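# Move wooden block from bench onto cart floor

## Task

Pick up the wooden block from the bench and put it down lying flat on the floor of the cart, at the cart's handle end next to the profiles. The drop flap must stay open, and anything already in its finished state must remain so at the end. Finish with both grippers empty and no part of the hands on or over the cart: release the block, then withdraw. The robot must not fall or finish leaning, and at the end it must be in contact with nothing.

## Robot and tools

ROBOT. A Rainbow Robotics RB-Y1: a base driven by two wheels with two rear casters, a folding torso (the lower part is called the leg), a head with pan and tilt, and two seven-joint arms, each ending in a parallel gripper. The base is 0.58 m wide and extends 0.10 m in front of the drive axle and 0.57 m behind it. Spinning in place sweeps a circle of radius 0.58 m. Each wrist carries a camera in a case that juts sideways and can strike things. The bent leg can poke out past the front of the base.

FRAMES. Base frame: origin on the floor at the middle of the drive axle, x forward, y left, z up, metres. left_hand and right_hand are reported in this frame as the point centred between the finger pads; the fingers point along the hand's -z and close along its x. chest is also reported here. The odometry frame is the base frame as it stood when the scene began; base_odometry counts wheel rotation only, so slip shows up as travel and bumps can turn the robot unnoticed. Heading is in rad, left positive, -3.142 to 3.142.

move. One action plus optional "cameras" (list from head_camera, left_wrist_camera, right_wrist_camera, all; [] for none, omitted for all) and "blocking" (true or omitted: return when everything is at rest; false: return within about 0.5 s while motion continues). An action contains "base" and/or "joints", optionally with "min_time_s" or "contact_limits"; or "target" alone or with "min_time_s"; or "contact_limits" alone. Unknown keys make a call invalid; out-of-range values get it refused.
- base: a single object {"x_m_s", "turn_rad_s", "for_s"}. It is a velocity held for for_s seconds, so the result is a relative displacement, not a destination. x_m_s is forward speed, 0.005 to 0.4 m/s in either sign, or 0; turn_rad_s is leftward turn rate, 0.02 to 1.509 rad/s in either sign, or 0; for_s 0.1 to 5 s. Omitted velocities are 0. No sideways motion. Acceleration is 0.4 m/s² (turns 0.5 rad/s²), so the base keeps coasting up to 1 s (turns up to 3.1 s) after for_s; distance is roughly speed × for_s. If |x_m_s| + 0.27 × |turn_rad_s| exceeds 0.4 both are scaled down. The base does not stop on hitting furniture.
- joints: a dict of absolute targets by name, in rad (grippers in m of pad opening). Ranges: torso_squat_rad 0 to 1.2 (bigger lowers the level chest); torso_shift_rad -0.3 to 0.6 (positive pushes hips forward); torso_pitch_rad -0.2 to 1.4 (positive leans forward); torso_yaw_rad -1.5 to 1.5 (positive left; lift both arms out 0.2 rad or more first). Combined torso limits: squat + shift <= 1.52; squat - shift + pitch <= 1.57; shift + 0.5 pitch - 0.4 squat <= 0.7; shift + 0.3 pitch - 0.5 squat <= 0.39. Arms: shoulder_pitch ±2.356 (negative raises forward); left_shoulder_roll_rad 0 to 3.141 and right_shoulder_roll_rad -3.141 to 0 (away from body lifts the arm outward); shoulder_yaw ±2.094; elbow -2.617 to 0.01 (negative bends); forearm_roll ±3.141; wrist_pitch -1.57 to 1.919; hand_roll ±2.705; gripper 0 to 0.1. head_pan_rad -0.523 to 0.523, head_tilt_rad -0.35 to 1.57 (positive looks down).
- target: absolute pose of one hand: side "left"/"right", x, y, z in metres in the base frame (-3 to 3), quat_wxyz in the same form the hand lines print. It is solved once into joint angles, so the path curves; split long moves into short steps. Refused if another move is still running.
- min_time_s 0.1 to 8: the shortest duration for arm, head and torso motions in that action.
- contact_limits: per-gripper current cap in mA, 200 to 672.5, starting at 672.5 and kept until changed; lower values soften the grip.

wait(seconds 0 to 10, cameras): lets time pass and returns state and images. stop(cameras): brakes all running motion. zoom_image(camera, region [x0,y0,x1,y1], at most 504×504 px) magnifies the latest image; head_camera is 896x504, wrist cameras 644x364. read_manual gives only licence text. finished_scene(scene) ends the scene irreversibly; the goal must hold then.

RESULTS. The "move" line is "done" or the worst status. Hand targets report "reached" (within 10 mm and 2 degrees), "short" with the error, or "refused" with a reason. Joint words: off_target (resting away from target, possibly still pushing), contact_stop (torso hit or overloaded), time_out, limit_stop_at_<name> (self-collision or built-in guard), not_followed (arm-collision check withheld the command), torque_fault, limit_stop_at_motor_heat. on_its_own lists uncommanded behaviour. A refusal or an unplanned stop cancels the remaining move, wait and finished_scene calls of that reply. Other lines: wheel_motors_off, lidar_m (12 sectors of 30 degrees, first straight ahead, counter-clockwise, seen at 0.23 m height), motor_effort per wheel (at rest normally under 30), joint and external torques, wrist force/torque (uncalibrated), motor temperatures.

GRIPPING. Command an opening at least 0.005 m below the object's width; an off_target or done gripper status is then normal.

AVOID. Arms or grippers pressing or hitting each other (keep shoulder rolls about 0.5 rad outward when both reach forward); contact torques near the joint load limits (elbow 33.8, wrist joints 23.5, shoulders 65.8 N m), which freeze the robot 10 s; overheating from long stretched holds; heavy loads far in front of the axle or sudden stops while driving forward, which can tip the robot; driving into furniture or catching the upper body under a table edge; dropping the block or releasing it while it moves.

Each tool is called after ">>>" as a command line: name --argument value for each argument, lists and objects as JSON in quotes; but a table of rows of numbers goes row by row, as --pt "numbers of a row", without its own name.

## Session

>>> move

Scene clock: 0.00 s.
Joint torques (N m): no reading
External joint torques (N m): no reading
Motor temperatures (°C): left_arm=[31 28 32 36 35 33 38] | right_arm=[34 31 32 30 36 36 34]
Wrist force (N): no reading
Wrist torque (N m): no reading
Wrist force, peak (N): no reading
base_odometry: x=+0.000 y=+0.000 heading=+0.000
lidar_m: 0.65 0.68 1.56 4.82 1.63 1.14 1.08 1.13 1.47 3.50 0.97 0.70
base_status: not commanded
joint_positions: torso_squat_rad=+0.350 torso_shift_rad=+0.000 torso_pitch_rad=+0.000 torso_yaw_rad=+0.000 left_shoulder_pitch_rad=+0.049 left_shoulder_roll_rad=+0.015 left_shoulder_yaw_rad=+0.041 left_elbow_rad=-0.149 left_forearm_roll_rad=+0.010 left_wrist_pitch_rad=-0.019 left_hand_roll_rad=+0.045 left_gripper_m=+0.099 right_shoulder_pitch_rad=-0.033 right_shoulder_roll_rad=-0.038 right_shoulder_yaw_rad=+0.024 right_elbow_rad=-0.125 right_forearm_roll_rad=-0.047 right_wrist_pitch_rad=+0.032 right_hand_roll_rad=-0.022 right_gripper_m=+0.099 head_pan_rad=+0.000 head_tilt_rad=+0.400
joint_status: not commanded
wheel_motors_off: 0
motor_effort: left_wheel=+0 right_wheel=+0
chest: x=-0.2280 y=+0.0001 z=+1.2475 quat_wxyz=(+1.000, +0.000, +0.000, +0.000) (m; base frame)
left_hand: x=-0.1861 y=+0.2354 z=+0.5638 quat_wxyz=(+0.997, +0.009, -0.062, +0.055) (m; base frame)
right_hand: x=-0.1506 y=-0.2464 z=+0.5666 quat_wxyz=(+0.998, -0.015, -0.063, -0.016) (m; base frame)
pictures: head_camera, left_wrist_camera, right_wrist_camera

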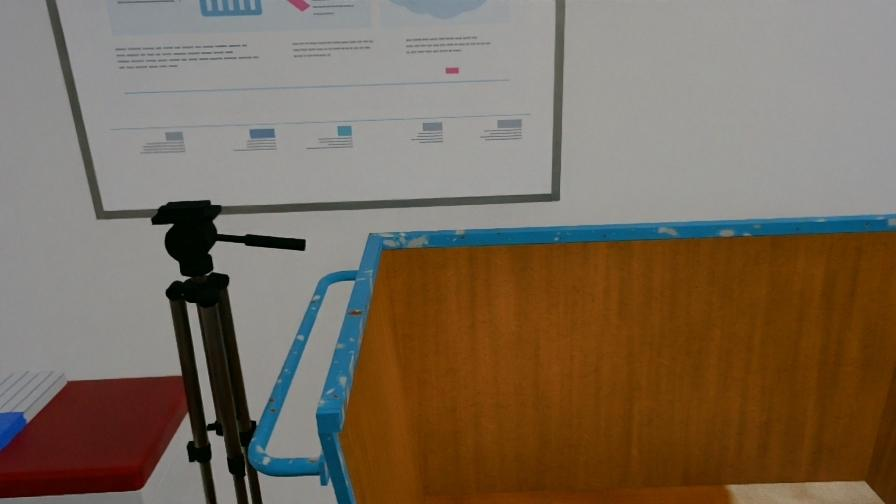

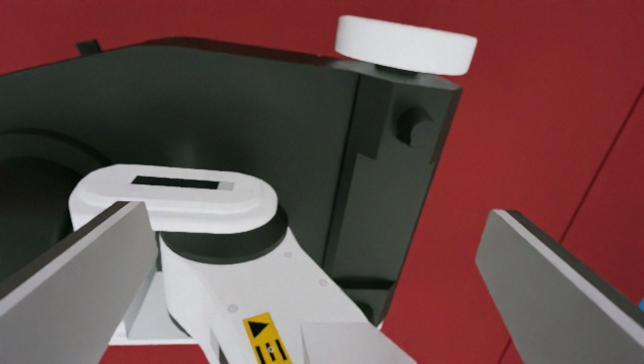

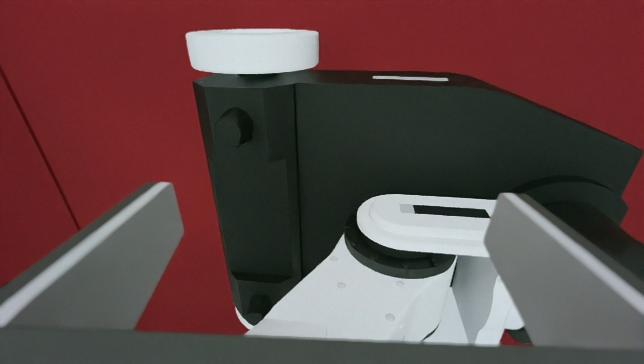

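>>> move --joints '{"head_tilt_rad":0.8,"head_pan_rad":0}' --cameras '["head_camera"]'

>>> move --joints '{"head_tilt_rad":0.6,"head_pan_rad":-0.5}' --cameras '["head_camera"]'

>>> move --joints '{"head_tilt_rad":0.6,"head_pan_rad":0.5}' --cameras '["head_camera"]'

Scene clock: 2.57 s.
Joint torques (N m): left_arm=[-0.77 -0.34 0.58 0.13 -0.07 -0.66 -0.01] | right_arm=[-2.05 -0.87 -0.71 -0.05 -0.02 -0.18 0.04]
External joint torques (N m): left_arm=[-0.15 -1 0.54 0.11 -0.08 -0.31 -0.01] | right_arm=[0.21 0.62 -0.66 0.26 -0.06 0.11 0.03]
Motor temperatures (°C): left_arm=[31 28 32 36 35 33 38] | right_arm=[34 31 32 30 36 36 34]
Wrist force (N): left_arm=[-0.2 1.4 -8.4] | right_arm=[-2.0 1.2 -4.8]
Wrist torque (N m): left_arm=[-0.30 0.07 0.08] | right_arm=[-0.12 -0.09 -0.09]
Wrist force, peak (N): left_arm=[-0.2 1.9 -8.4] | right_arm=[-2.1 1.2 -5.5]
move: done
base_odometry: x=+0.000 y=+0.000 heading=+0.000
lidar_m: 0.65 0.68 1.55 4.82 1.62 1.14 1.08 1.12 1.47 3.52 0.99 0.70
base_status: not commanded
joint_positions: torso_squat_rad=+0.350 torso_shift_rad=+0.000 torso_pitch_rad=+0.000 torso_yaw_rad=+0.000 left_shoulder_pitch_rad=+0.049 left_shoulder_roll_rad=+0.015 left_shoulder_yaw_rad=+0.041 left_elbow_rad=-0.149 left_forearm_roll_rad=+0.010 left_wrist_pitch_rad=-0.019 left_hand_roll_rad=+0.045 left_gripper_m=+0.099 right_shoulder_pitch_rad=-0.033 right_shoulder_roll_rad=-0.038 right_shoulder_yaw_rad=+0.024 right_elbow_rad=-0.125 right_forearm_roll_rad=-0.047 right_wrist_pitch_rad=+0.032 right_hand_roll_rad=-0.022 right_gripper_m=+0.099 head_pan_rad=+0.000 head_tilt_rad=+0.800
joint_status: all done
wheel_motors_off: 0
motor_effort: left_wheel=+0(1) right_wheel=-1(2)
chest: x=-0.2280 y=+0.0001 z=+1.2475 quat_wxyz=(+1.000, +0.000, +0.000, +0.000) (m; base frame)
left_hand: x=-0.1861 y=+0.2354 z=+0.5638 quat_wxyz=(+0.997, +0.009, -0.062, +0.055) (m; base frame)
right_hand: x=-0.1506 y=-0.2464 z=+0.5666 quat_wxyz=(+0.998, -0.015, -0.063, -0.016) (m; base frame)
pictures: head_camera
camera_calibration:
head_camera: T_world_to_cam=[[-0.00443635, -0.999504, -0.0311766, 0.0434261], [-0.676342, 0.0259634, -0.73613, 0.977865], [0.736575, 0.0178203, -0.676122, 1.07557], [0, 0, 0, 1]] pos_world=[-0.130674, -0.00115112, 1.44841]

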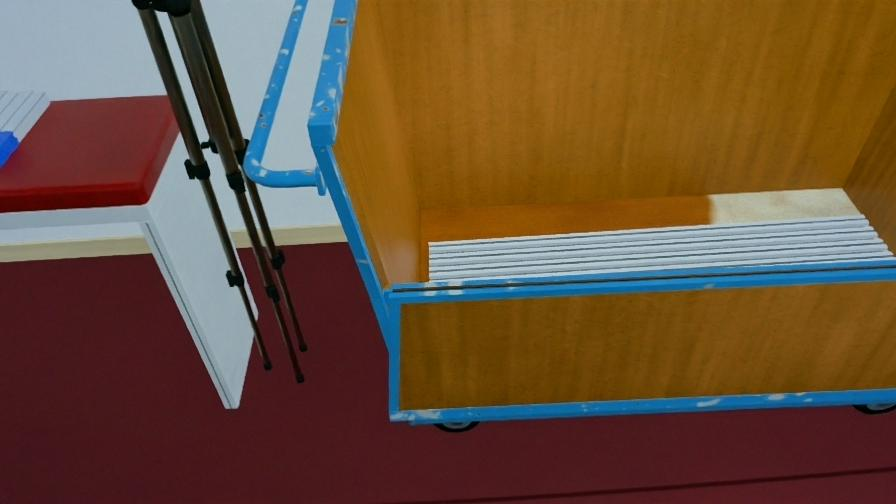

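Scene clock: 3.57 s.
Joint torques (N m): left_arm=[-1.14 -0.21 0.65 -0.06 -0.06 -0.67 -0.03] | right_arm=[-2.33 -0.97 -0.86 -0.04 -0.12 -0.23 -0.03]
External joint torques (N m): left_arm=[-0.51 -0.87 0.61 -0.07 -0.07 -0.32 -0.02] | right_arm=[-0.08 0.52 -0.81 0.27 -0.16 0.06 -0.03]
Motor temperatures (°C): left_arm=[31 28 32 36 35 33 38] | right_arm=[34 31 32 30 36 36 34]
Wrist force (N): left_arm=[-0.1 1.6 -7.3] | right_arm=[-2.0 1.1 -4.9]
Wrist torque (N m): left_arm=[-0.37 0.14 0.07] | right_arm=[-0.10 -0.08 -0.07]
Wrist force, peak (N): left_arm=[0.0 2.0 -8.1] | right_arm=[-1.6 1.5 -5.6]
move: done
base_odometry: x=+0.000 y=+0.000 heading=+0.000
lidar_m: 0.66 0.67 1.57 4.83 1.63 1.13 1.06 1.11 1.47 3.51 0.98 0.69
base_status: not commanded
joint_positions: torso_squat_rad=+0.350 torso_shift_rad=+0.000 torso_pitch_rad=+0.000 torso_yaw_rad=+0.000 left_shoulder_pitch_rad=+0.049 left_shoulder_roll_rad=+0.015 left_shoulder_yaw_rad=+0.041 left_elbow_rad=-0.149 left_forearm_roll_rad=+0.010 left_wrist_pitch_rad=-0.019 left_hand_roll_rad=+0.045 left_gripper_m=+0.099 right_shoulder_pitch_rad=-0.033 right_shoulder_roll_rad=-0.038 right_shoulder_yaw_rad=+0.024 right_elbow_rad=-0.125 right_forearm_roll_rad=-0.047 right_wrist_pitch_rad=+0.032 right_hand_roll_rad=-0.022 right_gripper_m=+0.099 head_pan_rad=-0.500 head_tilt_rad=+0.600
joint_status: all done
wheel_motors_off: 0
motor_effort: left_wheel=+1(1) right_wheel=+1(2)
chest: x=-0.2280 y=+0.0001 z=+1.2475 quat_wxyz=(+1.000, +0.000, +0.000, +0.000) (m; base frame)
left_hand: x=-0.1861 y=+0.2354 z=+0.5638 quat_wxyz=(+0.997, +0.009, -0.062, +0.055) (m; base frame)
right_hand: x=-0.1506 y=-0.2464 z=+0.5666 quat_wxyz=(+0.998, -0.015, -0.063, -0.016) (m; base frame)
pictures: head_camera
camera_calibration:
head_camera: T_world_to_cam=[[-0.477517, -0.87806, -0.0314197, -0.053747], [-0.440952, 0.270428, -0.855821, 1.19955], [0.75996, -0.394815, -0.516316, 0.849156], [0, 0, 0, 1]] pos_world=[-0.142045, -0.0363253, 1.46335]

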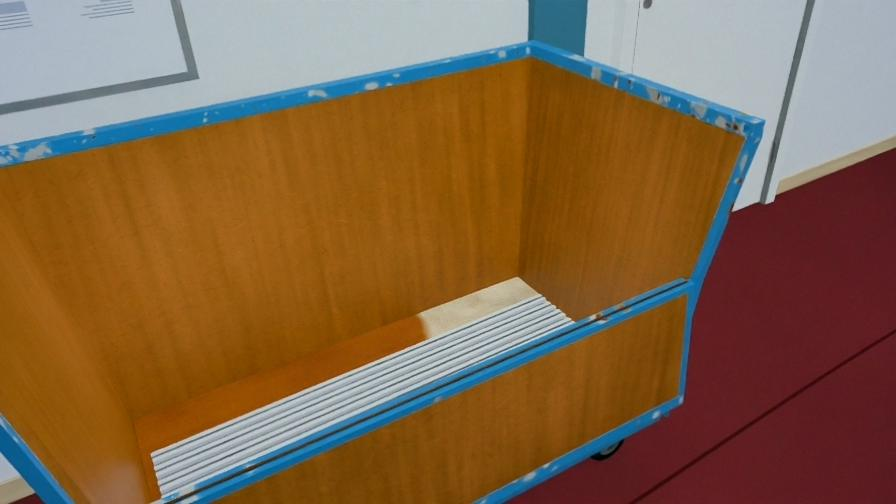

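Scene clock: 4.90 s.
Joint torques (N m): left_arm=[-0.67 -0.2 1 0.13 -0.13 -0.61 -0.01] | right_arm=[-2.17 -1.01 -0.63 -0.23 -0.06 -0.23 -0.06]
External joint torques (N m): left_arm=[-0.04 -0.86 0.95 0.12 -0.13 -0.26 -0.01] | right_arm=[0.09 0.48 -0.58 0.08 -0.1 0.07 -0.06]
Motor temperatures (°C): left_arm=[31 28 32 36 35 33 38] | right_arm=[34 31 32 30 36 36 34]
Wrist force (N): left_arm=[0.0 1.2 -7.3] | right_arm=[-1.7 0.9 -5.1]
Wrist torque (N m): left_arm=[-0.26 0.17 0.10] | right_arm=[-0.08 -0.06 -0.08]
Wrist force, peak (N): left_arm=[0.3 1.8 -8.5] | right_arm=[-2.0 1.0 -5.6]
move: done
base_odometry: x=+0.000 y=+0.000 heading=+0.000
lidar_m: 0.65 0.67 1.55 4.83 1.64 1.14 1.08 1.11 1.48 3.51 0.99 0.69
base_status: not commanded
joint_positions: torso_squat_rad=+0.350 torso_shift_rad=+0.000 torso_pitch_rad=+0.000 torso_yaw_rad=+0.000 left_shoulder_pitch_rad=+0.049 left_shoulder_roll_rad=+0.015 left_shoulder_yaw_rad=+0.041 left_elbow_rad=-0.149 left_forearm_roll_rad=+0.010 left_wrist_pitch_rad=-0.019 left_hand_roll_rad=+0.045 left_gripper_m=+0.099 right_shoulder_pitch_rad=-0.033 right_shoulder_roll_rad=-0.038 right_shoulder_yaw_rad=+0.024 right_elbow_rad=-0.125 right_forearm_roll_rad=-0.047 right_wrist_pitch_rad=+0.032 right_hand_roll_rad=-0.022 right_gripper_m=+0.099 head_pan_rad=+0.500 head_tilt_rad=+0.600
joint_status: all done
wheel_motors_off: 0
motor_effort: left_wheel=+0(1) right_wheel=+0(2)
chest: x=-0.2280 y=+0.0001 z=+1.2475 quat_wxyz=(+1.000, +0.000, +0.000, +0.000) (m; base frame)
left_hand: x=-0.1861 y=+0.2354 z=+0.5638 quat_wxyz=(+0.997, +0.009, -0.062, +0.055) (m; base frame)
right_hand: x=-0.1506 y=-0.2464 z=+0.5666 quat_wxyz=(+0.998, -0.015, -0.063, -0.016) (m; base frame)
pictures: head_camera
camera_calibration:
head_camera: T_world_to_cam=[[0.480738, -0.8763, -0.0314544, 0.143773], [-0.465929, -0.224891, -0.855765, 1.19442], [0.742833, 0.426055, -0.516407, 0.845606], [0, 0, 0, 1]] pos_world=[-0.140746, 0.0343293, 1.46335]

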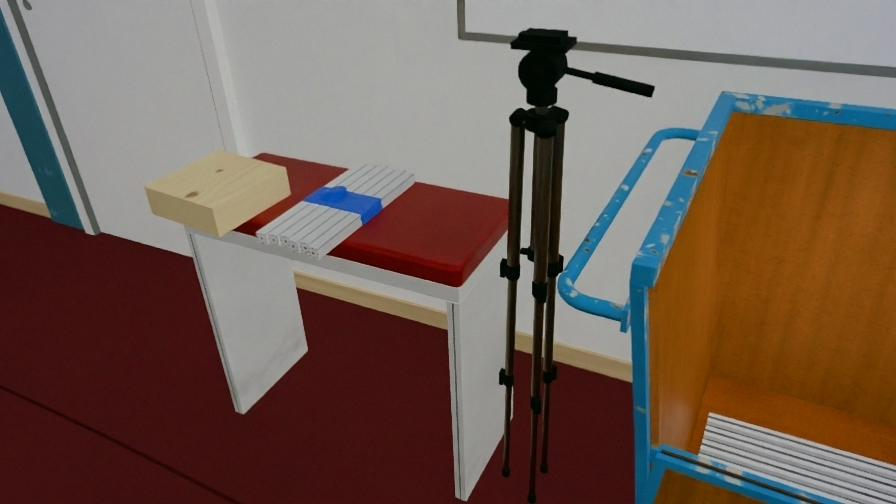

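>>> move --base '{"turn_rad_s":0.7,"for_s":2.0}' --joints '{"head_pan_rad":0,"head_tilt_rad":0.6}' --cameras '["head_camera"]'

>>> move --base '{"x_m_s":0.4,"for_s":3.1}' --cameras '[]'

>>> move --base '{"turn_rad_s":-0.7,"for_s":1.9}' --cameras '["head_camera"]'

Scene clock: 26.33 s.
Joint torques (N m): left_arm=[-0.88 0.03 0.86 0.12 -0.09 -0.6 -0.09] | right_arm=[-2.31 -0.93 -0.86 0.04 -0.15 -0.24 -0.13]
External joint torques (N m): left_arm=[-0.25 -0.63 0.82 0.11 -0.09 -0.25 -0.09] | right_arm=[-0.06 0.56 -0.81 0.35 -0.18 0.05 -0.14]
Motor temperatures (°C): left_arm=[31 28 32 36 35 33 38] | right_arm=[34 31 32 30 36 36 34]
Wrist force (N): left_arm=[-0.7 0.7 -8.0] | right_arm=[-1.5 1.5 -5.0]
Wrist torque (N m): left_arm=[-0.21 0.06 0.07] | right_arm=[-0.15 -0.02 -0.09]
Wrist force, peak (N): left_arm=[-0.5 1.5 -8.4] | right_arm=[-1.8 1.2 -5.5]
move: done
base_odometry: x=+0.000 y=+0.000 heading=+1.399
lidar_m: 3.20 2.02 1.22 1.07 1.08 1.28 2.36 1.25 0.75 0.65 0.66 1.03
base_status: done (sent for 2 of 2 s)
joint_positions: torso_squat_rad=+0.350 torso_shift_rad=+0.000 torso_pitch_rad=+0.000 torso_yaw_rad=+0.000 left_shoulder_pitch_rad=+0.049 left_shoulder_roll_rad=+0.015 left_shoulder_yaw_rad=+0.041 left_elbow_rad=-0.149 left_forearm_roll_rad=+0.010 left_wrist_pitch_rad=-0.019 left_hand_roll_rad=+0.045 left_gripper_m=+0.099 right_shoulder_pitch_rad=-0.033 right_shoulder_roll_rad=-0.038 right_shoulder_yaw_rad=+0.024 right_elbow_rad=-0.125 right_forearm_roll_rad=-0.047 right_wrist_pitch_rad=+0.032 right_hand_roll_rad=-0.022 right_gripper_m=+0.099 head_pan_rad=+0.000 head_tilt_rad=+0.600
joint_status: all done
wheel_motors_off: 0
motor_effort: left_wheel=+6(40) right_wheel=+19(43)
chest: x=-0.2280 y=+0.0001 z=+1.2475 quat_wxyz=(+1.000, +0.000, +0.000, +0.000) (m; base frame)
left_hand: x=-0.1861 y=+0.2354 z=+0.5639 quat_wxyz=(+0.997, +0.009, -0.062, +0.055) (m; base frame)
right_hand: x=-0.1506 y=-0.2464 z=+0.5666 quat_wxyz=(+0.998, -0.015, -0.063, -0.016) (m; base frame)
pictures: head_camera
camera_calibration:
head_camera: T_world_to_cam=[[0.00192793, -0.999502, -0.0314856, 0.0450788], [-0.516691, 0.0259615, -0.855778, 1.18392], [0.85617, 0.0179182, -0.516384, 0.869026], [0, 0, 0, 1]] pos_world=[-0.132398, -0.00125137, 1.46335]

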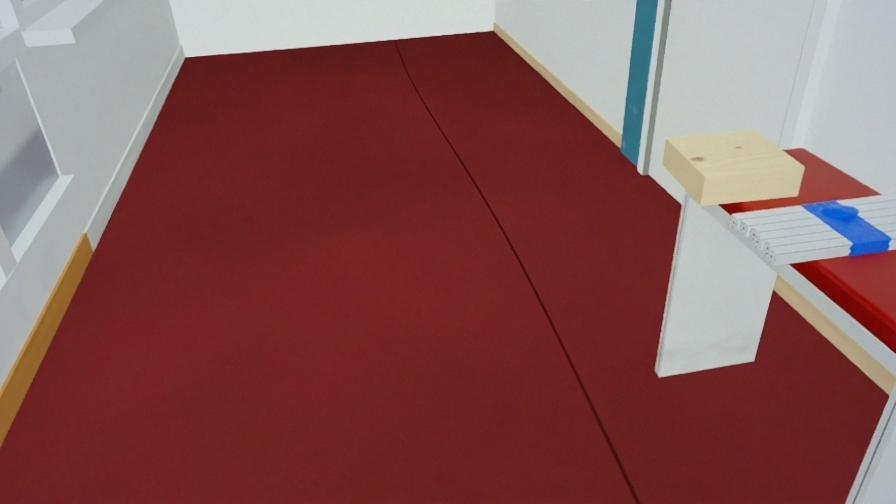

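Scene clock: 30.93 s.
Joint torques (N m): left_arm=[-0.6 -0.23 0.84 0.09 -0.02 -0.57 -0.03] | right_arm=[-2 -0.86 -0.51 0.02 -0.12 -0.09 -0.04]
External joint torques (N m): left_arm=[0.03 -0.89 0.8 0.07 -0.03 -0.22 -0.03] | right_arm=[0.25 0.63 -0.47 0.33 -0.16 0.2 -0.04]
Motor temperatures (°C): left_arm=[31 28 32 36 35 33 38] | right_arm=[34 31 32 30 36 36 34]
Wrist force (N): left_arm=[0.2 1.5 -7.4] | right_arm=[-1.6 1.2 -4.8]
Wrist torque (N m): left_arm=[-0.30 0.14 0.05] | right_arm=[-0.10 -0.04 -0.10]
Wrist force, peak (N): left_arm=[-0.8 0.9 -8.4] | right_arm=[-1.7 1.5 -5.4]
move: done
base_odometry: x=+0.210 y=+1.222 heading=+1.401
lidar_m: 2.68 2.51 1.51 1.34 1.34 1.60 2.94 1.16 0.88 1.21 0.61 1.44
base_status: done (sent for 3.1 of 3.1 s)
joint_positions: torso_squat_rad=+0.350 torso_shift_rad=+0.000 torso_pitch_rad=+0.000 torso_yaw_rad=+0.000 left_shoulder_pitch_rad=+0.049 left_shoulder_roll_rad=+0.015 left_shoulder_yaw_rad=+0.041 left_elbow_rad=-0.149 left_forearm_roll_rad=+0.010 left_wrist_pitch_rad=-0.019 left_hand_roll_rad=+0.045 left_gripper_m=+0.099 right_shoulder_pitch_rad=-0.033 right_shoulder_roll_rad=-0.038 right_shoulder_yaw_rad=+0.024 right_elbow_rad=-0.125 right_forearm_roll_rad=-0.047 right_wrist_pitch_rad=+0.032 right_hand_roll_rad=-0.022 right_gripper_m=+0.099 head_pan_rad=+0.000 head_tilt_rad=+0.600
joint_status: not commanded
wheel_motors_off: 0
motor_effort: left_wheel=+20(48) right_wheel=-19(49)
chest: x=-0.2280 y=+0.0001 z=+1.2475 quat_wxyz=(+1.000, +0.000, +0.000, +0.000) (m; base frame)
left_hand: x=-0.1861 y=+0.2354 z=+0.5639 quat_wxyz=(+0.997, +0.009, -0.062, +0.055) (m; base frame)
right_hand: x=-0.1505 y=-0.2464 z=+0.5666 quat_wxyz=(+0.998, -0.015, -0.063, -0.016) (m; base frame)
pictures: none
No camera images: "cameras" was empty.

Scene clock: 34.67 s.
Joint torques (N m): left_arm=[-0.59 -0.18 0.9 0.1 -0.06 -0.59 -0.03] | right_arm=[-2 -1.18 -0.5 0.07 -0.16 -0.17 -0.02]
External joint torques (N m): left_arm=[0.04 -0.85 0.86 0.09 -0.06 -0.24 -0.02] | right_arm=[0.26 0.31 -0.45 0.38 -0.2 0.12 -0.03]
Motor temperatures (°C): left_arm=[31 28 32 36 35 33 38] | right_arm=[34 31 32 30 36 36 34]
Wrist force (N): left_arm=[0.2 1.2 -7.3] | right_arm=[-1.8 1.2 -4.7]
Wrist torque (N m): left_arm=[-0.30 0.16 0.12] | right_arm=[-0.12 -0.04 -0.11]
Wrist force, peak (N): left_arm=[-0.8 1.2 -8.5] | right_arm=[-1.8 0.7 -5.6]
move: done
base_odometry: x=+0.210 y=+1.222 heading=+0.072
lidar_m: 0.60 1.26 1.75 4.41 1.88 1.37 1.33 1.42 1.95 1.45 0.87 0.89
base_status: done (sent for 1.9 of 1.9 s)
joint_positions: torso_squat_rad=+0.350 torso_shift_rad=+0.000 torso_pitch_rad=+0.000 torso_yaw_rad=+0.000 left_shoulder_pitch_rad=+0.049 left_shoulder_roll_rad=+0.015 left_shoulder_yaw_rad=+0.041 left_elbow_rad=-0.149 left_forearm_roll_rad=+0.010 left_wrist_pitch_rad=-0.019 left_hand_roll_rad=+0.045 left_gripper_m=+0.099 right_shoulder_pitch_rad=-0.033 right_shoulder_roll_rad=-0.038 right_shoulder_yaw_rad=+0.024 right_elbow_rad=-0.125 right_forearm_roll_rad=-0.047 right_wrist_pitch_rad=+0.032 right_hand_roll_rad=-0.022 right_gripper_m=+0.099 head_pan_rad=+0.000 head_tilt_rad=+0.600
joint_status: not commanded
wheel_motors_off: 0
motor_effort: left_wheel=+22(50) right_wheel=+4(50)
chest: x=-0.2280 y=+0.0001 z=+1.2475 quat_wxyz=(+1.000, +0.000, +0.000, +0.000) (m; base frame)
left_hand: x=-0.1861 y=+0.2354 z=+0.5639 quat_wxyz=(+0.997, +0.009, -0.062, +0.055) (m; base frame)
right_hand: x=-0.1505 y=-0.2464 z=+0.5666 quat_wxyz=(+0.998, -0.015, -0.063, -0.016) (m; base frame)
pictures: head_camera
camera_calibration:
head_camera: T_world_to_cam=[[0.00192793, -0.999502, -0.0314856, 0.0450786], [-0.516691, 0.0259615, -0.855778, 1.18397], [0.85617, 0.0179182, -0.516384, 0.86894], [0, 0, 0, 1]] pos_world=[-0.132298, -0.00125137, 1.46335]

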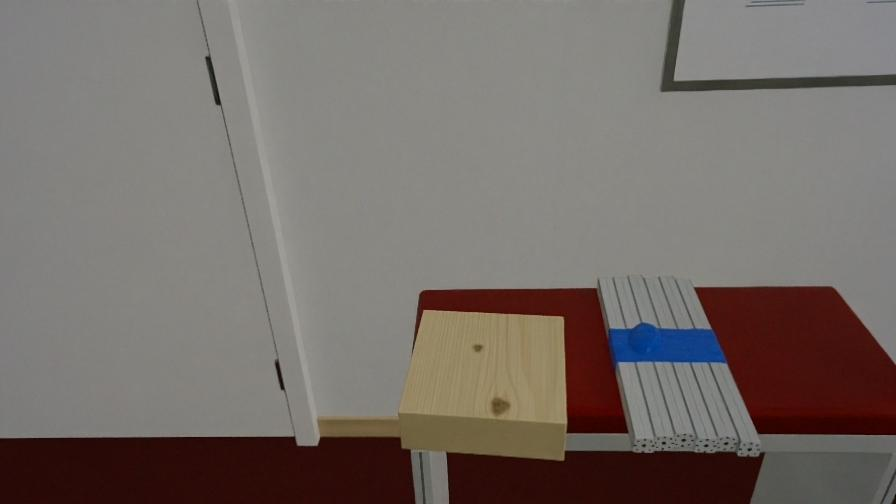

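>>> move --base '{"x_m_s":0.2,"for_s":1.5}' --joints '{"left_shoulder_roll_rad":0.35,"right_shoulder_roll_rad":-0.35,"left_shoulder_pitch_rad":-0.5,"right_shoulder_pitch_rad":-0.5,"left_elbow_rad":-1.5,"right_elbow_rad":-1.5,"left_wrist_pitch_rad":0.5,"right_wrist_pitch_rad":0.5,"left_gripper_m":0,"right_gripper_m":0,"head_tilt_rad":0.9}' --cameras '["head_camera"]'

>>> move --joints '{"torso_squat_rad":0.8}' --cameras '["head_camera"]'

Scene clock: 46.17 s.
Joint torques (N m): left_arm=[-16.62 5.82 4.5 -9.16 -0.35 -1.87 -0.07] | right_arm=[-17.87 -7.14 -4.24 -9.98 0.4 -1.89 -0.01]
External joint torques (N m): left_arm=[2.71 -1.93 0.67 0.74 -0.09 0.03 -0.02] | right_arm=[0.8 0.14 -0.41 -0.73 -0.07 -0.09 -0.06]
Motor temperatures (°C): left_arm=[31 28 32 36 35 33 38] | right_arm=[34 31 32 30 36 36 34]
Wrist force (N): left_arm=[-6.1 -0.7 -2.5] | right_arm=[-6.6 2.7 0.3]
Wrist torque (N m): left_arm=[-0.14 -0.25 0.15] | right_arm=[-0.30 -0.34 -0.13]
Wrist force, peak (N): left_arm=[-2.3 1.6 -8.1] | right_arm=[-7.0 2.9 0.2]
move: done
base_odometry: x=+0.510 y=+1.243 heading=+0.071
lidar_m: 0.31 0.31 1.31 3.85 2.29 1.70 1.64 1.72 2.39 1.13 0.70 0.96
base_status: done (sent for 1.5 of 1.5 s)
joint_positions: torso_squat_rad=+0.350 torso_shift_rad=+0.000 torso_pitch_rad=+0.000 torso_yaw_rad=+0.000 left_shoulder_pitch_rad=-0.500 left_shoulder_roll_rad=+0.350 left_shoulder_yaw_rad=+0.041 left_elbow_rad=-1.500 left_forearm_roll_rad=+0.010 left_wrist_pitch_rad=+0.500 left_hand_roll_rad=+0.045 left_gripper_m=+0.000 right_shoulder_pitch_rad=-0.500 right_shoulder_roll_rad=-0.350 right_shoulder_yaw_rad=+0.024 right_elbow_rad=-1.500 right_forearm_roll_rad=-0.047 right_wrist_pitch_rad=+0.500 right_hand_roll_rad=-0.022 right_gripper_m=+0.000 head_pan_rad=+0.000 head_tilt_rad=+0.900
joint_status: all done
wheel_motors_off: 0
motor_effort: left_wheel=-8(59) right_wheel=+11(53)
chest: x=-0.2280 y=+0.0001 z=+1.2475 quat_wxyz=(+1.000, +0.000, +0.000, +0.000) (m; base frame)
left_hand: x=+0.4070 y=+0.2945 z=+1.1788 quat_wxyz=(+0.722, +0.113, -0.678, -0.081) (m; base frame)
right_hand: x=+0.4070 y=-0.2610 z=+1.1667 quat_wxyz=(+0.726, -0.095, -0.671, +0.114) (m; base frame)
pictures: head_camera
camera_calibration:
head_camera: T_world_to_cam=[[-0.00752897, -0.999504, -0.0305764, 0.0418213], [-0.746479, 0.0259634, -0.664902, 0.860369], [0.665366, 0.0178186, -0.746305, 1.16247], [0, 0, 0, 1]] pos_world=[-0.130904, -0.00125111, 1.44089]

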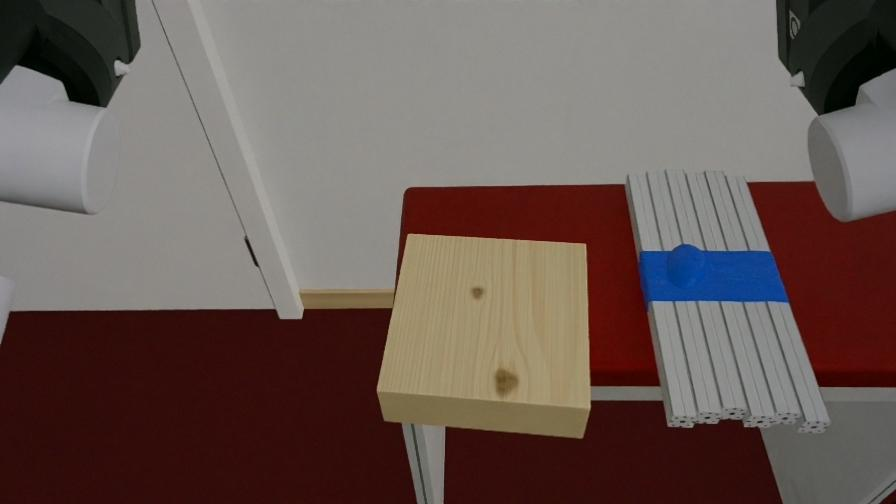

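Scene clock: 48.50 s.
Joint torques (N m): left_arm=[-17.04 5.76 4.33 -9.33 -0.32 -1.96 -0.06] | right_arm=[-19.14 -7.05 -4.29 -10.18 0.42 -1.73 0.04]
External joint torques (N m): left_arm=[2.28 -1.99 0.5 0.56 -0.06 -0.06 -0.01] | right_arm=[-0.48 0.23 -0.46 -0.92 -0.06 0.08 -0.01]
Motor temperatures (°C): left_arm=[31 28 32 36 35 33 38] | right_arm=[34 31 32 30 36 36 34]
Wrist force (N): left_arm=[-5.6 -0.4 -2.5] | right_arm=[-6.6 2.5 0.5]
Wrist torque (N m): left_arm=[-0.16 -0.18 0.16] | right_arm=[-0.23 -0.33 -0.12]
Wrist force, peak (N): left_arm=[-5.9 -0.3 -2.6] | right_arm=[-7.5 2.9 0.7]
move: done
base_odometry: x=+0.510 y=+1.243 heading=+0.071
lidar_m: 0.31 0.31 1.31 3.84 2.29 1.70 1.64 1.74 2.38 1.12 0.69 0.95
base_status: not commanded
joint_positions: torso_squat_rad=+0.800 torso_shift_rad=+0.000 torso_pitch_rad=+0.000 torso_yaw_rad=+0.000 left_shoulder_pitch_rad=-0.500 left_shoulder_roll_rad=+0.350 left_shoulder_yaw_rad=+0.041 left_elbow_rad=-1.500 left_forearm_roll_rad=+0.010 left_wrist_pitch_rad=+0.500 left_hand_roll_rad=+0.045 left_gripper_m=+0.000 right_shoulder_pitch_rad=-0.500 right_shoulder_roll_rad=-0.350 right_shoulder_yaw_rad=+0.024 right_elbow_rad=-1.500 right_forearm_roll_rad=-0.047 right_wrist_pitch_rad=+0.500 right_hand_roll_rad=-0.022 right_gripper_m=+0.000 head_pan_rad=+0.000 head_tilt_rad=+0.900
joint_status: all done
wheel_motors_off: 0
motor_effort: left_wheel=-10(11) right_wheel=+11(12)
chest: x=-0.2280 y=+0.0001 z=+1.0776 quat_wxyz=(+1.000, +0.000, +0.000, +0.000) (m; base frame)
left_hand: x=+0.4069 y=+0.2945 z=+1.0090 quat_wxyz=(+0.722, +0.113, -0.678, -0.081) (m; base frame)
right_hand: x=+0.4069 y=-0.2611 z=+0.9968 quat_wxyz=(+0.726, -0.095, -0.671, +0.114) (m; base frame)
pictures: head_camera
camera_calibration:
head_camera: T_world_to_cam=[[-0.0075246, -0.999504, -0.0305779, 0.0366311], [-0.746386, 0.0259636, -0.665007, 0.74754], [0.665471, 0.017819, -0.746211, 1.03571], [0, 0, 0, 1]] pos_world=[-0.131004, -0.00125111, 1.27109]

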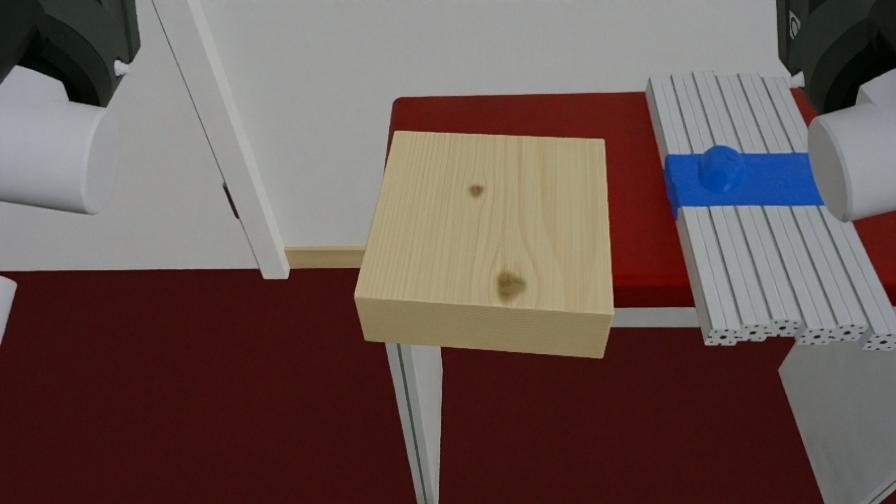

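>>> move --joints '{"torso_squat_rad":0.5,"torso_pitch_rad":0.5,"head_tilt_rad":0.6}' --cameras '[]'

>>> move --target '{"side":"left","x":0.369,"y":0.146,"z":0.93,"quat_wxyz":[0.748,0,0,0.664]}' --cameras '[]'

>>> move --target '{"side":"right","x":0.329,"y":-0.212,"z":0.93,"quat_wxyz":[0.664,0,0,-0.748]}'

Scene clock: 56.30 s.
Joint torques (N m): left_arm=[-9.65 5.45 4.11 -9.28 -0.33 -1.77 -0.05] | right_arm=[-7.23 -5.61 -2.93 -5.17 -0.05 0.52 0.03]
External joint torques (N m): left_arm=[1.17 -1.5 0.49 0.58 -0.09 -0.12 -0.01] | right_arm=[2.96 0.82 0.48 4.01 -0.5 2.07 -0.01]
Motor temperatures (°C): left_arm=[31 28 32 36 35 33 38] | right_arm=[35 31 32 31 36 36 34]
Wrist force (N): left_arm=[-5.0 0.0 -5.4] | right_arm=[2.9 -2.3 6.7]
Wrist torque (N m): left_arm=[-0.24 -0.18 0.16] | right_arm=[-0.40 -0.53 -0.14]
Wrist force, peak (N): left_arm=[-5.0 0.0 -5.4] | right_arm=[5.1 -3.2 8.5]
move: done
base_odometry: x=+0.510 y=+1.243 heading=+0.071
lidar_m: 0.30 0.31 1.31 3.85 2.29 1.69 1.63 1.73 2.38 1.14 0.70 0.95
base_status: not commanded
joint_positions: torso_squat_rad=+0.500 torso_shift_rad=+0.000 torso_pitch_rad=+0.499 torso_yaw_rad=+0.000 left_shoulder_pitch_rad=-0.500 left_shoulder_roll_rad=+0.350 left_shoulder_yaw_rad=+0.041 left_elbow_rad=-1.500 left_forearm_roll_rad=+0.010 left_wrist_pitch_rad=+0.500 left_hand_roll_rad=+0.045 left_gripper_m=+0.000 right_shoulder_pitch_rad=-0.501 right_shoulder_roll_rad=-0.350 right_shoulder_yaw_rad=+0.024 right_elbow_rad=-1.501 right_forearm_roll_rad=-0.047 right_wrist_pitch_rad=+0.499 right_hand_roll_rad=-0.022 right_gripper_m=+0.000 head_pan_rad=+0.000 head_tilt_rad=+0.600
joint_status: all done
wheel_motors_off: 0
motor_effort: left_wheel=-10(11) right_wheel=+9(13)
chest: x=-0.0799 y=+0.0001 z=+1.1664 quat_wxyz=(+0.969, +0.000, +0.247, +0.000) (m; base frame)
left_hand: x=+0.4445 y=+0.2944 z=+0.8019 quat_wxyz=(+0.867, +0.089, -0.478, -0.107) (m; base frame)
right_hand: x=+0.4393 y=-0.2609 z=+0.7922 quat_wxyz=(+0.869, -0.064, -0.472, +0.134) (m; base frame)
pictures: none
No camera images: "cameras" was empty.

Scene clock: 58.17 s.
Joint torques (N m): left_arm=[-12.12 0.72 1.06 -7.66 -0.24 -1.45 -0.37] | right_arm=[-6.5 -4.9 -2.63 -4.75 0.11 0.66 0.02]
External joint torques (N m): left_arm=[2.57 -0.24 1.79 0.38 -0.27 -0.61 -0.36] | right_arm=[3.7 1.53 0.79 4.43 -0.34 2.21 -0.02]
Motor temperatures (°C): left_arm=[31 28 32 36 35 33 38] | right_arm=[35 31 32 31 36 36 34]
Wrist force (N): left_arm=[1.4 3.7 -6.7] | right_arm=[2.8 -0.2 5.2]
Wrist torque (N m): left_arm=[-0.44 0.23 0.10] | right_arm=[-0.17 -0.46 -0.16]
Wrist force, peak (N): left_arm=[0.7 3.9 -7.8] | right_arm=[3.4 -3.1 7.0]
move: short
base_odometry: x=+0.510 y=+1.243 heading=+0.071
lidar_m: 0.31 0.31 1.31 3.86 2.29 1.68 1.64 1.73 2.39 1.13 0.70 0.94
base_status: not commanded
joint_positions: torso_squat_rad=+0.500 torso_shift_rad=+0.000 torso_pitch_rad=+0.499 torso_yaw_rad=+0.000 left_shoulder_pitch_rad=-0.877 left_shoulder_roll_rad=+0.000 left_shoulder_yaw_rad=+0.116 left_elbow_rad=-2.006 left_forearm_roll_rad=-0.092 left_wrist_pitch_rad=+1.919 left_hand_roll_rad=+1.570 left_gripper_m=+0.000 right_shoulder_pitch_rad=-0.501 right_shoulder_roll_rad=-0.350 right_shoulder_yaw_rad=+0.024 right_elbow_rad=-1.501 right_forearm_roll_rad=-0.047 right_wrist_pitch_rad=+0.499 right_hand_roll_rad=-0.022 right_gripper_m=+0.000 head_pan_rad=+0.000 head_tilt_rad=+0.600
joint_status: all done
wheel_motors_off: 0
motor_effort: left_wheel=-9(10) right_wheel=+10(12)
chest: x=-0.0799 y=+0.0001 z=+1.1664 quat_wxyz=(+0.969, +0.000, +0.247, +0.000) (m; base frame)
left_hand: x=+0.3693 y=+0.1458 z=+0.9296 quat_wxyz=(+0.732, -0.152, -0.138, +0.650) (m; base frame)
left_hand_status: short (checked arc, as near as the solve gets, planned for 1.3 s): 1 mm and 23.8 deg off. The place is met; only the turn is off.
right_hand: x=+0.4394 y=-0.2609 z=+0.7924 quat_wxyz=(+0.869, -0.064, -0.472, +0.135) (m; base frame)
pictures: none
No camera images: "cameras" was empty.

Scene clock: 59.90 s.
Joint torques (N m): left_arm=[-12.57 0.32 0.53 -7.85 -0.14 -1.25 -0.27] | right_arm=[-12.02 -0.96 -1.31 -8.06 0.23 -1 0.31]
External joint torques (N m): left_arm=[2.11 -0.64 1.26 0.19 -0.18 -0.41 -0.27] | right_arm=[-1.26 0.85 -2.04 -0.74 0.09 -0.13 0.31]
Motor temperatures (°C): left_arm=[31 28 32 36 35 33 38] | right_arm=[35 31 32 31 36 36 34]
Wrist force (N): left_arm=[0.6 4.1 -7.0] | right_arm=[-0.8 -2.5 -4.3]
Wrist torque (N m): left_arm=[-0.47 0.19 0.10] | right_arm=[0.15 -0.02 -0.07]
Wrist force, peak (N): left_arm=[1.2 3.7 -8.0] | right_arm=[-6.8 2.3 -2.6]
move: short
base_odometry: x=+0.510 y=+1.243 heading=+0.071
lidar_m: 0.31 0.31 1.31 3.86 2.30 1.70 1.64 1.73 2.40 1.12 0.69 0.94
base_status: not commanded
joint_positions: torso_squat_rad=+0.500 torso_shift_rad=+0.000 torso_pitch_rad=+0.500 torso_yaw_rad=+0.000 left_shoulder_pitch_rad=-0.877 left_shoulder_roll_rad=+0.000 left_shoulder_yaw_rad=+0.116 left_elbow_rad=-2.006 left_forearm_roll_rad=-0.092 left_wrist_pitch_rad=+1.919 left_hand_roll_rad=+1.570 left_gripper_m=+0.000 right_shoulder_pitch_rad=-0.685 right_shoulder_roll_rad=+0.000 right_shoulder_yaw_rad=-0.201 right_elbow_rad=-2.253 right_forearm_roll_rad=+0.109 right_wrist_pitch_rad=+1.919 right_hand_roll_rad=-1.638 right_gripper_m=+0.000 head_pan_rad=+0.000 head_tilt_rad=+0.600
joint_status: all done
wheel_motors_off: 0
motor_effort: left_wheel=-9(10) right_wheel=+9(11)
chest: x=-0.0797 y=+0.0001 z=+1.1664 quat_wxyz=(+0.969, +0.000, +0.247, +0.000) (m; base frame)
left_hand: x=+0.3694 y=+0.1459 z=+0.9293 quat_wxyz=(+0.732, -0.152, -0.138, +0.650) (m; base frame)
right_hand: x=+0.3292 y=-0.2120 z=+0.9291 quat_wxyz=(+0.646, +0.165, -0.166, -0.727) (m; base frame)
right_hand_status: short (checked arc, as near as the solve gets, planned for 1.4 s): 1 mm and 27.0 deg off. The place is met; only the turn is off.
pictures: head_camera, left_wrist_camera, right_wrist_camera
camera_calibration:
head_camera: T_world_to_cam=[[-0.0134472, -0.999504, -0.0284733, 0.0374964], [-0.863616, 0.0259619, -0.503482, 0.75255], [0.503971, 0.0178196, -0.863537, 1.07698], [0, 0, 0, 1]] pos_world=[0.107653, -0.00125112, 1.30997]
left_wrist_camera: T_world_to_cam=[[0.0968252, 0.995198, -0.0143265, -0.168162], [0.62665, -0.0497726, 0.77771, -0.917926], [0.773263, -0.0842796, -0.62846, 0.383201], [0, 0, 0, 1]] pos_world=[0.295186, 0.153963, 0.952298]
right_wrist_camera: T_world_to_cam=[[0.0984178, 0.995085, -0.0109315, 0.187491], [0.535887, -0.0437388, 0.843156, -0.942024], [0.838534, -0.0888396, -0.537558, 0.276773], [0, 0, 0, 1]] pos_world=[0.254282, -0.203184, 0.945105]

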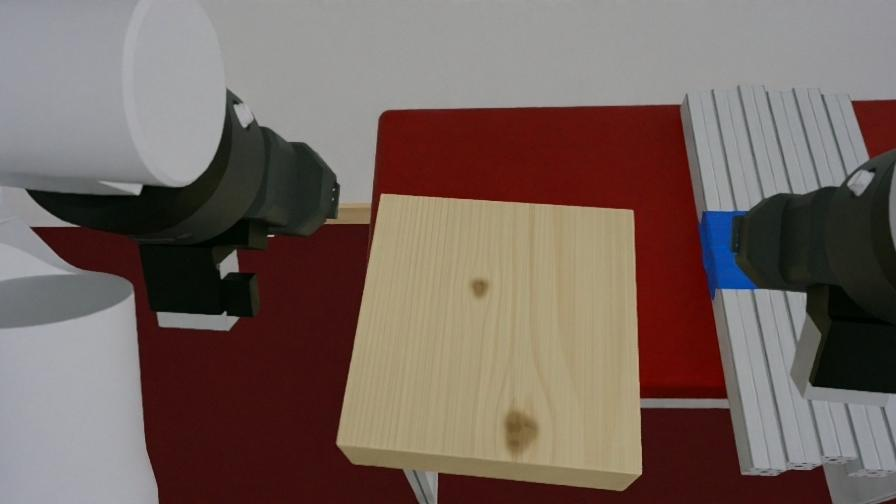

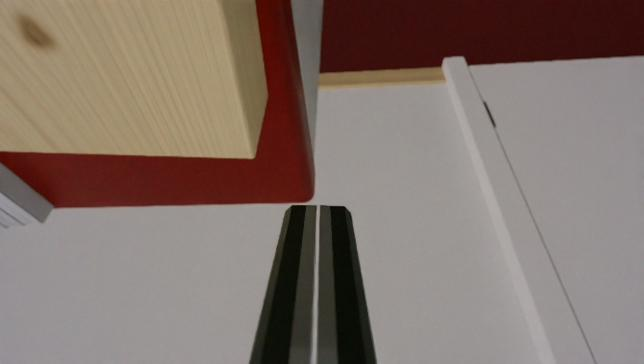

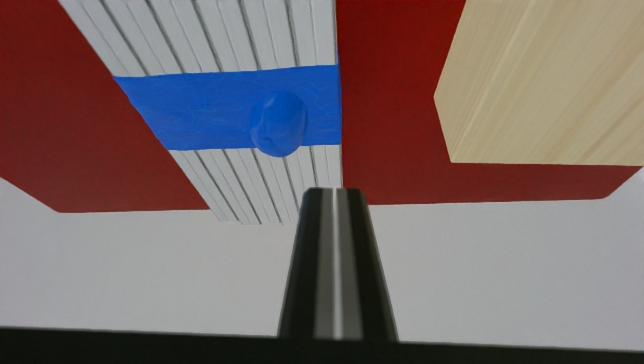

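>>> move --joints '{"torso_pitch_rad":0.42}' --cameras '[]'

>>> move --target '{"side":"left","x":0.369,"y":0.136,"z":0.86,"quat_wxyz":[0.748,0,0,0.664]}' --cameras '[]'

>>> move --target '{"side":"right","x":0.331,"y":-0.187,"z":0.86,"quat_wxyz":[0.664,0,0,-0.748]}'

Scene clock: 65.47 s.
Joint torques (N m): left_arm=[-13.59 0.62 0.51 -7.45 -0.14 -1.33 -0.25] | right_arm=[-13.03 -0.91 -1.53 -7.76 0.2 -1.1 0.27]
External joint torques (N m): left_arm=[1.98 -0.7 1.1 0.31 -0.15 -0.35 -0.24] | right_arm=[-1.25 1.15 -2.28 -0.74 0.08 -0.1 0.26]
Motor temperatures (°C): left_arm=[31 28 32 36 35 33 38] | right_arm=[35 31 32 31 36 36 34]
Wrist force (N): left_arm=[1.0 3.5 -7.4] | right_arm=[-0.9 -2.3 -4.2]
Wrist torque (N m): left_arm=[-0.37 0.20 0.12] | right_arm=[0.09 -0.01 -0.08]
Wrist force, peak (N): left_arm=[1.4 4.2 -8.1] | right_arm=[-1.2 -2.1 -4.9]
move: done
base_odometry: x=+0.510 y=+1.243 heading=+0.071
lidar_m: 0.32 0.32 1.30 3.86 2.30 1.69 1.63 1.74 2.40 1.12 0.70 0.96
base_status: not commanded
joint_positions: torso_squat_rad=+0.500 torso_shift_rad=+0.000 torso_pitch_rad=+0.420 torso_yaw_rad=+0.000 left_shoulder_pitch_rad=-0.877 left_shoulder_roll_rad=+0.000 left_shoulder_yaw_rad=+0.116 left_elbow_rad=-2.006 left_forearm_roll_rad=-0.092 left_wrist_pitch_rad=+1.919 left_hand_roll_rad=+1.570 left_gripper_m=+0.000 right_shoulder_pitch_rad=-0.685 right_shoulder_roll_rad=+0.000 right_shoulder_yaw_rad=-0.201 right_elbow_rad=-2.253 right_forearm_roll_rad=+0.109 right_wrist_pitch_rad=+1.919 right_hand_roll_rad=-1.638 right_gripper_m=+0.000 head_pan_rad=+0.000 head_tilt_rad=+0.600
joint_status: all done
wheel_motors_off: 0
motor_effort: left_wheel=-8(10) right_wheel=+9(11)
chest: x=-0.1019 y=+0.0001 z=+1.1773 quat_wxyz=(+0.978, +0.000, +0.208, +0.000) (m; base frame)
left_hand: x=+0.3647 y=+0.1459 z=+0.9769 quat_wxyz=(+0.726, -0.178, -0.167, +0.643) (m; base frame)
right_hand: x=+0.3246 y=-0.2120 z=+0.9735 quat_wxyz=(+0.638, +0.194, -0.191, -0.720) (m; base frame)
pictures: none
No camera images: "cameras" was empty.

Scene clock: 66.97 s.
Joint torques (N m): left_arm=[-17.24 2.47 1.01 -8.21 0.13 -0.32 0.14] | right_arm=[-13.15 -0.75 -1.26 -7.78 0.09 -1.02 0.32]
External joint torques (N m): left_arm=[2.68 -0.91 1.35 0.6 0.07 -0.27 0.14] | right_arm=[-1.38 1.31 -2.01 -0.76 -0.03 -0.02 0.32]
Motor temperatures (°C): left_arm=[31 28 32 36 35 33 38] | right_arm=[35 31 32 31 36 36 34]
Wrist force (N): left_arm=[0.6 1.6 -7.6] | right_arm=[-1.0 -2.6 -4.4]
Wrist torque (N m): left_arm=[-0.37 0.11 0.11] | right_arm=[0.14 0.00 -0.06]
Wrist force, peak (N): left_arm=[0.6 5.7 -7.6] | right_arm=[-0.8 -2.7 -4.6]
move: done
base_odometry: x=+0.510 y=+1.243 heading=+0.071
lidar_m: 0.31 0.31 1.31 3.85 2.28 1.70 1.64 1.72 2.39 1.12 0.68 0.95
base_status: not commanded
joint_positions: torso_squat_rad=+0.500 torso_shift_rad=+0.000 torso_pitch_rad=+0.420 torso_yaw_rad=+0.000 left_shoulder_pitch_rad=-1.121 left_shoulder_roll_rad=+0.054 left_shoulder_yaw_rad=+0.190 left_elbow_rad=-1.212 left_forearm_roll_rad=-0.032 left_wrist_pitch_rad=+1.853 left_hand_roll_rad=+1.622 left_gripper_m=+0.000 right_shoulder_pitch_rad=-0.685 right_shoulder_roll_rad=+0.000 right_shoulder_yaw_rad=-0.201 right_elbow_rad=-2.253 right_forearm_roll_rad=+0.109 right_wrist_pitch_rad=+1.919 right_hand_roll_rad=-1.638 right_gripper_m=+0.000 head_pan_rad=+0.000 head_tilt_rad=+0.600
joint_status: all done
wheel_motors_off: 0
motor_effort: left_wheel=-9(10) right_wheel=+9(12)
chest: x=-0.1019 y=+0.0001 z=+1.1773 quat_wxyz=(+0.978, +0.000, +0.208, +0.000) (m; base frame)
left_hand: x=+0.3687 y=+0.1360 z=+0.8605 quat_wxyz=(+0.748, -0.001, -0.001, +0.664) (m; base frame)
left_hand_status: reached (checked arc, planned for 1.1 s): 1 mm and 0.2 deg off.
right_hand: x=+0.3247 y=-0.2120 z=+0.9735 quat_wxyz=(+0.638, +0.194, -0.191, -0.720) (m; base frame)
pictures: none
No camera images: "cameras" was empty.

Scene clock: 68.27 s.
Joint torques (N m): left_arm=[-17.56 2.38 0.96 -8.29 0.08 -0.28 0.19] | right_arm=[-17.48 -1.92 -0.69 -8.85 0.17 -0.09 -0.23]
External joint torques (N m): left_arm=[2.36 -1.01 1.3 0.52 0.02 -0.23 0.19] | right_arm=[-1.63 0.96 -1.97 -0.79 -0.01 0.06 -0.23]
Motor temperatures (°C): left_arm=[31 28 32 36 35 33 38] | right_arm=[35 31 32 31 36 36 34]
Wrist force (N): left_arm=[0.4 1.5 -7.3] | right_arm=[-0.9 0.3 -5.6]
Wrist torque (N m): left_arm=[-0.30 0.13 0.08] | right_arm=[-0.04 0.03 -0.09]
Wrist force, peak (N): left_arm=[0.9 1.6 -8.2] | right_arm=[-2.0 -0.3 -5.9]
move: short
base_odometry: x=+0.510 y=+1.243 heading=+0.071
lidar_m: 0.33 0.32 1.31 3.86 2.31 1.70 1.64 1.74 2.39 1.11 0.69 0.94
base_status: not commanded
joint_positions: torso_squat_rad=+0.500 torso_shift_rad=+0.000 torso_pitch_rad=+0.420 torso_yaw_rad=+0.000 left_shoulder_pitch_rad=-1.121 left_shoulder_roll_rad=+0.054 left_shoulder_yaw_rad=+0.190 left_elbow_rad=-1.212 left_forearm_roll_rad=-0.032 left_wrist_pitch_rad=+1.853 left_hand_roll_rad=+1.622 left_gripper_m=+0.000 right_shoulder_pitch_rad=-0.890 right_shoulder_roll_rad=+0.000 right_shoulder_yaw_rad=-0.279 right_elbow_rad=-1.592 right_forearm_roll_rad=+0.126 right_wrist_pitch_rad=+1.919 right_hand_roll_rad=-1.677 right_gripper_m=+0.000 head_pan_rad=+0.000 head_tilt_rad=+0.600
joint_status: all done
wheel_motors_off: 0
motor_effort: left_wheel=-9(10) right_wheel=+8(11)
chest: x=-0.1019 y=+0.0001 z=+1.1773 quat_wxyz=(+0.978, +0.000, +0.208, +0.000) (m; base frame)
left_hand: x=+0.3687 y=+0.1360 z=+0.8604 quat_wxyz=(+0.748, -0.001, -0.001, +0.664) (m; base frame)
right_hand: x=+0.3315 y=-0.1870 z=+0.8590 quat_wxyz=(+0.663, +0.028, -0.027, -0.747) (m; base frame)
right_hand_status: short (checked arc, as near as the solve gets, planned for 1.0 s): 1 mm and 4.5 deg off. The place is met; only the turn is off.
pictures: head_camera, left_wrist_camera, right_wrist_camera
camera_calibration:
head_camera: T_world_to_cam=[[-0.0111316, -0.999504, -0.0294538, 0.0389022], [-0.8207, 0.0259599, -0.570769, 0.822604], [0.57125, 0.0178192, -0.820582, 1.05389], [0, 0, 0, 1]] pos_world=[0.0735118, -0.00125113, 1.33546]
left_wrist_camera: T_world_to_cam=[[0.0918083, 0.995735, -0.00908675, -0.162028], [0.883242, -0.0772155, 0.462516, -0.684034], [0.459842, -0.0504886, -0.886564, 0.67265], [0, 0, 0, 1]] pos_world=[0.309731, 0.14248, 0.911252]
right_wrist_camera: T_world_to_cam=[[0.0913516, 0.99557, -0.0222613, 0.173755], [0.817439, -0.0622019, 0.572647, -0.747439], [0.568726, -0.0705095, -0.819499, 0.574487], [0, 0, 0, 1]] pos_world=[0.268387, -0.178971, 0.902679]

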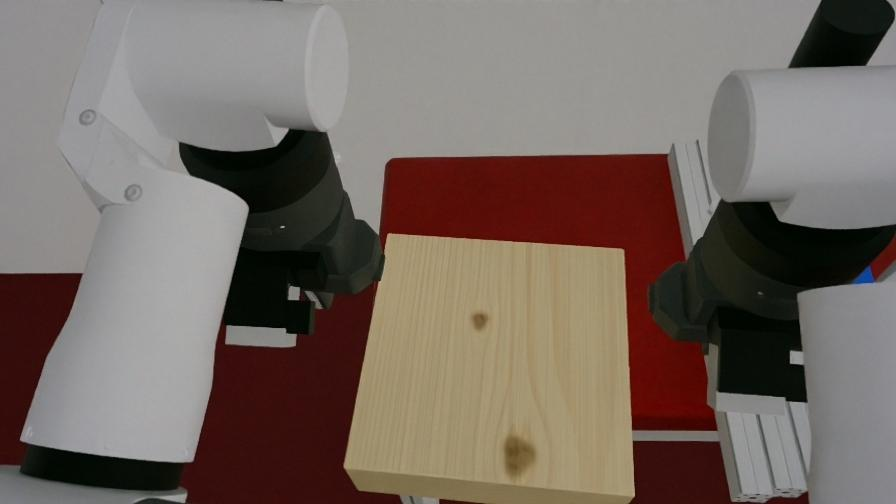

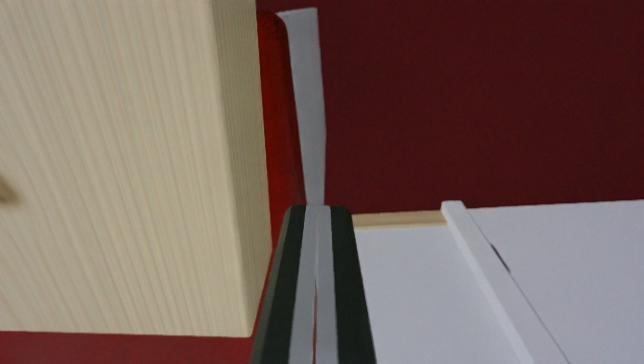

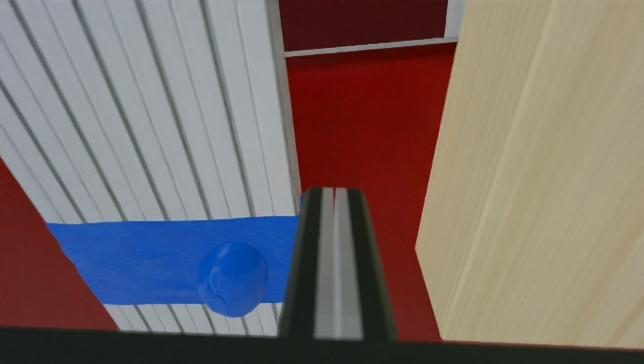

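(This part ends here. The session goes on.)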